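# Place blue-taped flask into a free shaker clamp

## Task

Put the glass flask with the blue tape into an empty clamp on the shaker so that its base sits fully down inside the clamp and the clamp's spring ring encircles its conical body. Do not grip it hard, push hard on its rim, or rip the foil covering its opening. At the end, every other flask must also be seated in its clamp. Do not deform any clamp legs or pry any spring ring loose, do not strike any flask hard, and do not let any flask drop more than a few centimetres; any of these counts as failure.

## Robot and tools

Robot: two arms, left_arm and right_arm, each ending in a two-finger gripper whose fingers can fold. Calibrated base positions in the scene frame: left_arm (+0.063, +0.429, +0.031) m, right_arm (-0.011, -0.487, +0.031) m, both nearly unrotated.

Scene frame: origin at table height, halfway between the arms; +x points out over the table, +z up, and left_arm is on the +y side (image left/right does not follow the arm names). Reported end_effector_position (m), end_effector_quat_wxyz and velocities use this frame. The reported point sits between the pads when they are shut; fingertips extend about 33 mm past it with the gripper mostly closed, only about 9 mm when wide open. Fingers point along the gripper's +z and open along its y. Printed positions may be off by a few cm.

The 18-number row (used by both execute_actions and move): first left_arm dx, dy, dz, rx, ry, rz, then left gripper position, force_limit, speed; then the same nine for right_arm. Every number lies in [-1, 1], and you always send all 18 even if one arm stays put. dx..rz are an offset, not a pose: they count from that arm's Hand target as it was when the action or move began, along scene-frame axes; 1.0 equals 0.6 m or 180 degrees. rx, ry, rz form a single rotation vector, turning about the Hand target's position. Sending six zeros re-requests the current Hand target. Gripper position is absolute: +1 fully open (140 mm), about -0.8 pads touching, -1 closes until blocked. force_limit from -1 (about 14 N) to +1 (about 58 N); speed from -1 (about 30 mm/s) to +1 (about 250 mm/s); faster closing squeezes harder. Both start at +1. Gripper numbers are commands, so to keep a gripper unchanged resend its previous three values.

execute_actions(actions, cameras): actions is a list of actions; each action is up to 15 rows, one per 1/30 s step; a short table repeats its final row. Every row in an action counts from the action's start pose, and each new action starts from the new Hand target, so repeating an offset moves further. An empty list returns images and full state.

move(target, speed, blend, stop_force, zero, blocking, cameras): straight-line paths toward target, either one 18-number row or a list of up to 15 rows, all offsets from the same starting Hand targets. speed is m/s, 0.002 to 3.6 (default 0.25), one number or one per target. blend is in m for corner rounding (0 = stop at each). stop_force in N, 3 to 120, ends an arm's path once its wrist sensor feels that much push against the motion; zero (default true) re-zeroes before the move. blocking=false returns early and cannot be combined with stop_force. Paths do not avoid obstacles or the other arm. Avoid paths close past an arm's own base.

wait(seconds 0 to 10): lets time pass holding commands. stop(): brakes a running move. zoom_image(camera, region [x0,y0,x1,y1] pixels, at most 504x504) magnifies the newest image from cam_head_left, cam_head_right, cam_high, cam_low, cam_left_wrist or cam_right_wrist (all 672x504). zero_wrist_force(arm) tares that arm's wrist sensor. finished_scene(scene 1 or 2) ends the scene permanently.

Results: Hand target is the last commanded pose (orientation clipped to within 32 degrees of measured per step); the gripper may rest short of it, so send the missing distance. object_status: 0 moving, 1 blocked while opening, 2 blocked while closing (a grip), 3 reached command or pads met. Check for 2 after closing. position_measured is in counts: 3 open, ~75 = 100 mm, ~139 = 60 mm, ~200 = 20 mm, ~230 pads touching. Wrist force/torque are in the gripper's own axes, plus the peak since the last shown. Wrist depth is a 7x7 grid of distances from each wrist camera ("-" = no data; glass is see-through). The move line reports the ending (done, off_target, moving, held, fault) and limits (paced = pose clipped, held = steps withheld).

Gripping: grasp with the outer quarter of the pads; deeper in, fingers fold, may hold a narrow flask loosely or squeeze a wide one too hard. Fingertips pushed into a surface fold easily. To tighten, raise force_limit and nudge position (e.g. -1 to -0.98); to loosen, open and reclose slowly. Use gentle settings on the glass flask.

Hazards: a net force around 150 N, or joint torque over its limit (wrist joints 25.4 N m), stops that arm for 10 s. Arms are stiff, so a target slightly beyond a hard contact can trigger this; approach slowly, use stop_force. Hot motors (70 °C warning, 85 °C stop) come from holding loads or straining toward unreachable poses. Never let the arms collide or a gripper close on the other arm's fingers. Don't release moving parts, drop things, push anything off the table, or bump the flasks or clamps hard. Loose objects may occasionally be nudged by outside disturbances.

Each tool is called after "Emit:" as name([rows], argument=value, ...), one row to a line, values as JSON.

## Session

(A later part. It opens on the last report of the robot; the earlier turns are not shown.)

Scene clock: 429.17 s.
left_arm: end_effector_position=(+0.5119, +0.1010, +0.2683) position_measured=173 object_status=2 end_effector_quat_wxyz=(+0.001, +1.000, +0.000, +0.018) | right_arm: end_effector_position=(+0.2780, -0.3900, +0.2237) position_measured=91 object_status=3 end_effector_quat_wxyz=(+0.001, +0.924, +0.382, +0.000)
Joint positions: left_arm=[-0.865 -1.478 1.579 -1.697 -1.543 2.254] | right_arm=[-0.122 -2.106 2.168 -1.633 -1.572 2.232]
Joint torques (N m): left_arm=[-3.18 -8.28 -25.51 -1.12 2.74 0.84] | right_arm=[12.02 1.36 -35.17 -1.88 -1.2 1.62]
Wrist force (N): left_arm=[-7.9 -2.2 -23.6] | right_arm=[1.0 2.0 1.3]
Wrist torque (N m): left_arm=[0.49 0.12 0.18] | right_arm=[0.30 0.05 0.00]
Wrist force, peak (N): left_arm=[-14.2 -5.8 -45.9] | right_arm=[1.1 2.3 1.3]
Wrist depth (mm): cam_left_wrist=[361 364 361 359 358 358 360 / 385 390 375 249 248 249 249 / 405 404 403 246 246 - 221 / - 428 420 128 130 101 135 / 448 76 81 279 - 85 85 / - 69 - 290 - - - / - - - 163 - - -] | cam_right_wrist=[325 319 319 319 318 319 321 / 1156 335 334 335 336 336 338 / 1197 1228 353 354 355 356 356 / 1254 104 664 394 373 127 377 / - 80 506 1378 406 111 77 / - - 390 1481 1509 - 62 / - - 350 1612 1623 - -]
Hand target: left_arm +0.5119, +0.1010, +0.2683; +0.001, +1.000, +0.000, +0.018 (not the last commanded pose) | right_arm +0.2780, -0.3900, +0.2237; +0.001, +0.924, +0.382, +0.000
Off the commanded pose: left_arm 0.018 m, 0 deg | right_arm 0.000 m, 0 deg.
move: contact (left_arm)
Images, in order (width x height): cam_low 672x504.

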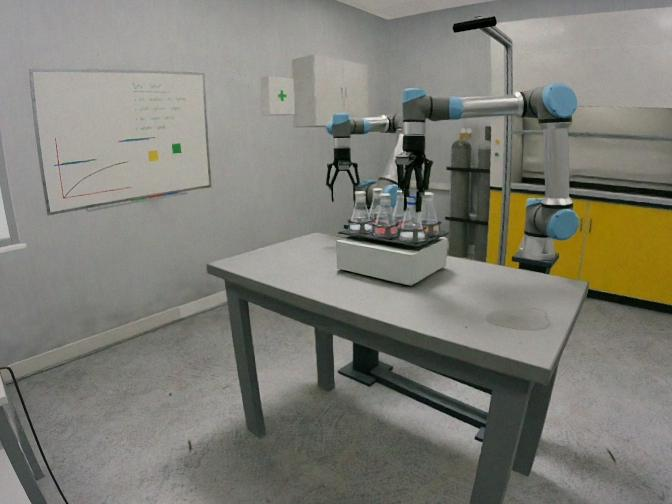

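Emit:
move(target=[0,0,0.002,0,0,0,-1,0,-1,0,0,0,0,0,0,0.3,-1,-0.5], speed=0.02)

Emit:
execute_actions([
  [[0,0,0,0,0,0,0.2,0,-0.9,0,0,0,0,0,0,0.3,-1,-0.5]],
  [[0,0,0,0,0,0,0.2,0,-0.9,0,0,0,0,0,0,0.3,-1,-0.5]],
  [[0,0,0,0,0,0,0.2,0,-0.9,0,0,0,0,0,0,0.3,-1,-0.5]],
])

Emit:
move(target=[0,0,0.3,0,0,0,0.2,0,-0.9,0,0,0,0,0,0,0.3,-1,-0.5], speed=0.12, cameras=["cam_low","cam_high","cam_left_wrist","cam_head_left"])

Emit:
zoom_image(camera="cam_low", region=[350, 180, 450, 260])

Emit:
zoom_image(camera="cam_high", region=[270, 90, 410, 210])

Scene clock: 434.83 s.
left_arm: end_effector_position=(+0.5119, +0.1010, +0.2694) position_measured=173 object_status=2 end_effector_quat_wxyz=(+0.001, +1.000, +0.000, +0.018) | right_arm: end_effector_position=(+0.2780, -0.3900, +0.2237) position_measured=91 object_status=3 end_effector_quat_wxyz=(+0.001, +0.924, +0.382, +0.000)
Joint positions: left_arm=[-0.865 -1.478 1.577 -1.694 -1.543 2.254] | right_arm=[-0.122 -2.106 2.168 -1.633 -1.572 2.232]
Joint torques (N m): left_arm=[-5.77 -39.63 -32.58 -1.96 -0.07 0.78] | right_arm=[12.25 0.96 -36.16 -2.01 -1.31 1.69]
Wrist force (N): left_arm=[-0.7 0.5 0.8] | right_arm=[1.0 2.2 1.1]
Wrist torque (N m): left_arm=[0.18 0.02 0.24] | right_arm=[0.34 0.06 0.00]
Wrist force, peak (N): left_arm=[-8.4 -2.3 -24.5] | right_arm=[1.1 2.2 1.6]
Wrist depth (mm): cam_left_wrist=[369 364 361 359 358 363 360 / 384 381 381 249 252 249 251 / 408 407 400 246 228 - 243 / 439 - 419 128 127 102 135 / - 76 81 282 - 86 85 / - 69 - 291 - - - / - - - 164 - - -] | cam_right_wrist=[323 319 318 318 317 321 318 / 1173 336 336 335 336 337 337 / 1241 1222 354 358 356 355 358 / 1281 104 664 388 - 128 374 / - 80 511 1402 - 111 77 / - - 390 1509 1500 - 62 / - - 351 1569 1580 - -]
Hand target: left_arm +0.5119, +0.1010, +0.2695; +0.001, +1.000, +0.000, +0.018 | right_arm +0.2780, -0.3900, +0.2237; +0.001, +0.924, +0.382, +0.000
Off the commanded pose: left_arm 0.000 m, 0 deg | right_arm 0.000 m, 0 deg.
move: done

Scene clock: 436.53 s.
left_arm: end_effector_position=(+0.5119, +0.1010, +0.2695) position_measured=104 object_status=3 end_effector_quat_wxyz=(+0.001, +1.000, +0.000, +0.018) | right_arm: end_effector_position=(+0.2780, -0.3900, +0.2237) position_measured=91 object_status=3 end_effector_quat_wxyz=(+0.001, +0.924, +0.382, +0.000)
Joint positions: left_arm=[-0.865 -1.478 1.577 -1.694 -1.543 2.254] | right_arm=[-0.122 -2.106 2.168 -1.633 -1.572 2.232]
Joint torques (N m): left_arm=[-5.64 -38.13 -20.78 -5 -1.69 1.08] | right_arm=[11.81 0.65 -36.17 -1.85 -1.15 1.59]
Wrist force (N): left_arm=[0.0 0.5 -1.0] | right_arm=[1.1 2.1 1.2]
Wrist torque (N m): left_arm=[0.18 0.06 0.23] | right_arm=[0.32 0.03 0.01]
Wrist force, peak (N): left_arm=[0.0 0.5 -1.2] | right_arm=[1.1 2.3 1.4]
Wrist depth (mm): cam_left_wrist=[363 364 361 359 359 360 359 / 380 381 382 248 252 250 251 / 408 406 396 248 248 248 236 / 430 421 136 129 157 117 136 / - 87 300 278 291 109 89 / - 60 490 293 318 - - / - - 1710 164 1696 - -] | cam_right_wrist=[1058 322 318 317 319 320 318 / 1150 336 336 338 337 337 338 / 1234 1197 355 357 356 359 357 / 1267 104 369 369 380 128 377 / - 80 507 1411 407 111 77 / - - 390 1463 1445 - 62 / - - 351 1623 1612 - -]
Hand target: left_arm +0.5119, +0.1010, +0.2695; +0.001, +1.000, +0.000, +0.018 | right_arm +0.2780, -0.3900, +0.2237; +0.001, +0.924, +0.382, +0.000
Off the commanded pose: left_arm 0.000 m, 0 deg | right_arm 0.000 m, 0 deg.
Step readings (end_effector_position of left_arm | right_arm):
0: (+0.5119, +0.1010, +0.2694) | (+0.2780, -0.3900, +0.2237)
1: (+0.5119, +0.1010, +0.2694) | (+0.2780, -0.3900, +0.2237)
2: (+0.5119, +0.1010, +0.2695) | (+0.2780, -0.3900, +0.2237)
4: (+0.5119, +0.1010, +0.2695) | (+0.2780, -0.3900, +0.2237)
8: (+0.5119, +0.1010, +0.2695) | (+0.2780, -0.3900, +0.2237)
15: (+0.5119, +0.1010, +0.2695) | (+0.2780, -0.3900, +0.2237)
16: (+0.5119, +0.1010, +0.2695) | (+0.2780, -0.3900, +0.2237)
17: (+0.5119, +0.1010, +0.2695) | (+0.2780, -0.3900, +0.2237)
19: (+0.5119, +0.1010, +0.2695) | (+0.2780, -0.3900, +0.2237)
23: (+0.5119, +0.1010, +0.2695) | (+0.2780, -0.3900, +0.2237)
30: (+0.5119, +0.1010, +0.2695) | (+0.2780, -0.3900, +0.2237)
31: (+0.5119, +0.1010, +0.2695) | (+0.2780, -0.3900, +0.2237)
32: (+0.5119, +0.1010, +0.2695) | (+0.2780, -0.3900, +0.2237)
34: (+0.5119, +0.1010, +0.2695) | (+0.2780, -0.3900, +0.2237)
38: (+0.5119, +0.1010, +0.2695) | (+0.2780, -0.3900, +0.2237)
45: (+0.5119, +0.1010, +0.2695) | (+0.2780, -0.3900, +0.2237)

Scene clock: 438.50 s.
left_arm: end_effector_position=(+0.5119, +0.1010, +0.4494) position_measured=104 object_status=3 end_effector_quat_wxyz=(+0.001, +1.000, +0.000, +0.018) | right_arm: end_effector_position=(+0.2780, -0.3900, +0.2237) position_measured=91 object_status=3 end_effector_quat_wxyz=(+0.001, +0.924, +0.382, +0.000)
Joint positions: left_arm=[-0.865 -1.417 1.04 -1.218 -1.543 2.254] | right_arm=[-0.122 -2.106 2.168 -1.633 -1.572 2.232]
Joint torques (N m): left_arm=[4.68 -40.85 -29.88 -3.62 -1.57 -1.11] | right_arm=[11.97 0.66 -35.88 -1.81 -1.11 1.62]
Wrist force (N): left_arm=[-0.1 0.4 -1.1] | right_arm=[0.9 2.1 1.2]
Wrist torque (N m): left_arm=[0.16 0.10 0.23] | right_arm=[0.31 0.07 0.00]
Wrist force, peak (N): left_arm=[-0.2 0.3 -2.7] | right_arm=[1.0 2.3 1.6]
Wrist depth (mm): cam_left_wrist=[527 518 522 528 506 522 525 / 554 568 552 421 430 425 551 / 612 589 598 422 431 431 330 / 634 595 137 468 460 128 661 / - 88 651 665 1620 109 89 / - 60 1841 1825 1795 - - / - - 2013 2013 1958 - -] | cam_right_wrist=[1113 318 317 319 319 320 318 / 1162 336 336 337 336 332 334 / 1215 1228 359 356 355 - 351 / 1281 104 646 379 378 127 388 / - 80 507 1394 403 110 77 / - - 393 1529 1539 - 62 / - - 350 1612 1657 - -]
Hand target: left_arm +0.5119, +0.1010, +0.4495; +0.001, +1.000, +0.000, +0.018 | right_arm +0.2780, -0.3900, +0.2237; +0.001, +0.924, +0.382, +0.000
Off the commanded pose: left_arm 0.000 m, 0 deg | right_arm 0.000 m, 0 deg.
move: done
camera_calibration:
cam_left_wrist: T_world_to_cam=[[-0.0185612, -0.999796, 0.00793983, 0.115001], [-0.942754, 0.0201457, 0.332881, 0.328907], [-0.332973, -0.00130665, -0.942935, 0.740836], [0, 0, 0, 1]] pos_world=[0.558891, 0.10932, 0.588161]
Images, in order (width x height): cam_head_left 672x504, cam_high 672x504, cam_low 672x504, cam_left_wrist 672x504.

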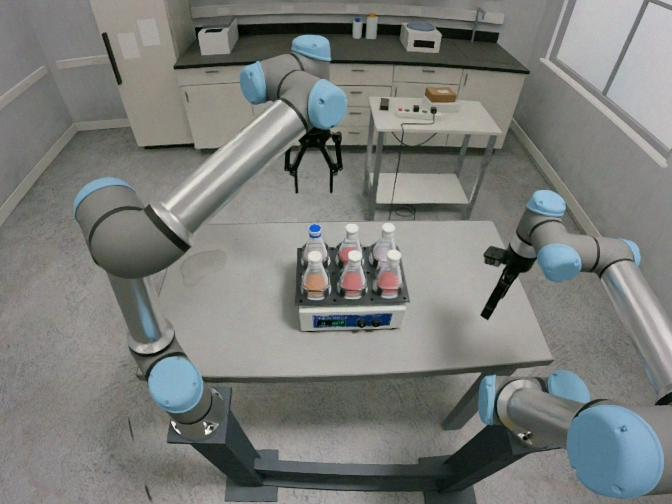

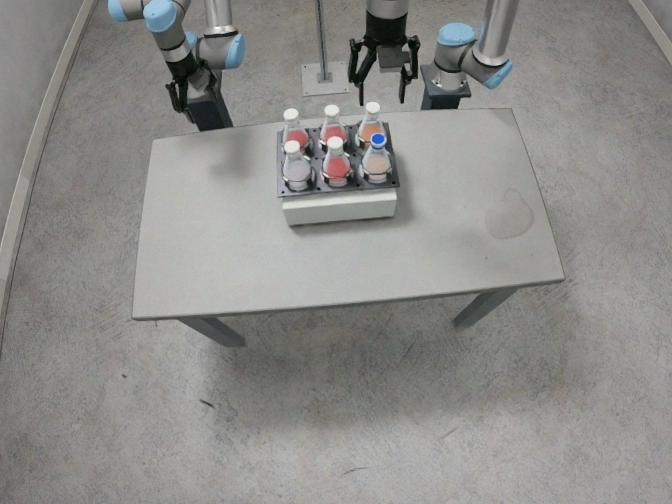

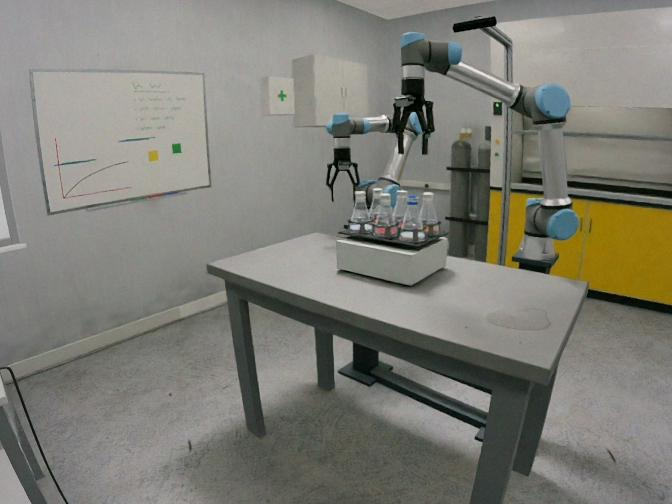

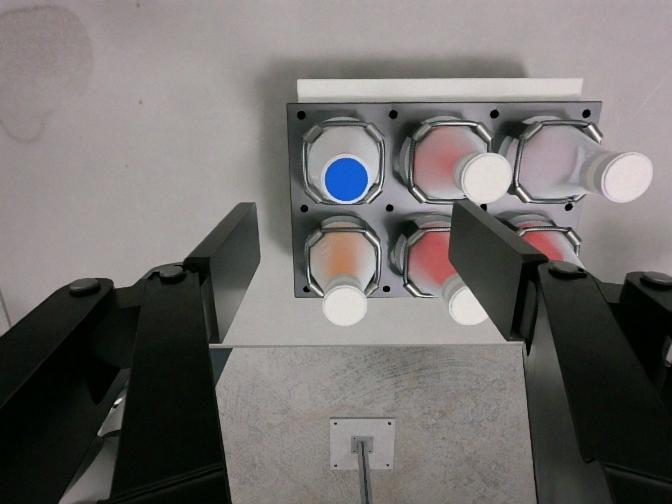

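Scaled by 5.040 from the camera's 672x504 image, which has a finer 960x720 frame.

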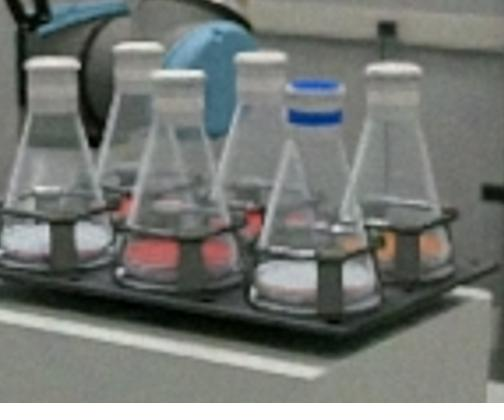

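Scaled by 3.600 from the camera's 672x504 image, which has a finer 960x720 frame.

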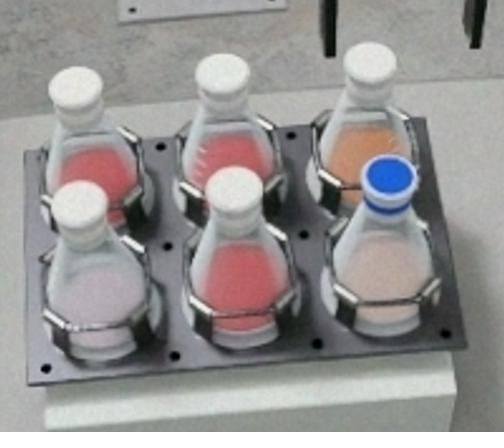

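Emit:
finished_scene(scene=2)

The scene is finished: the task was done.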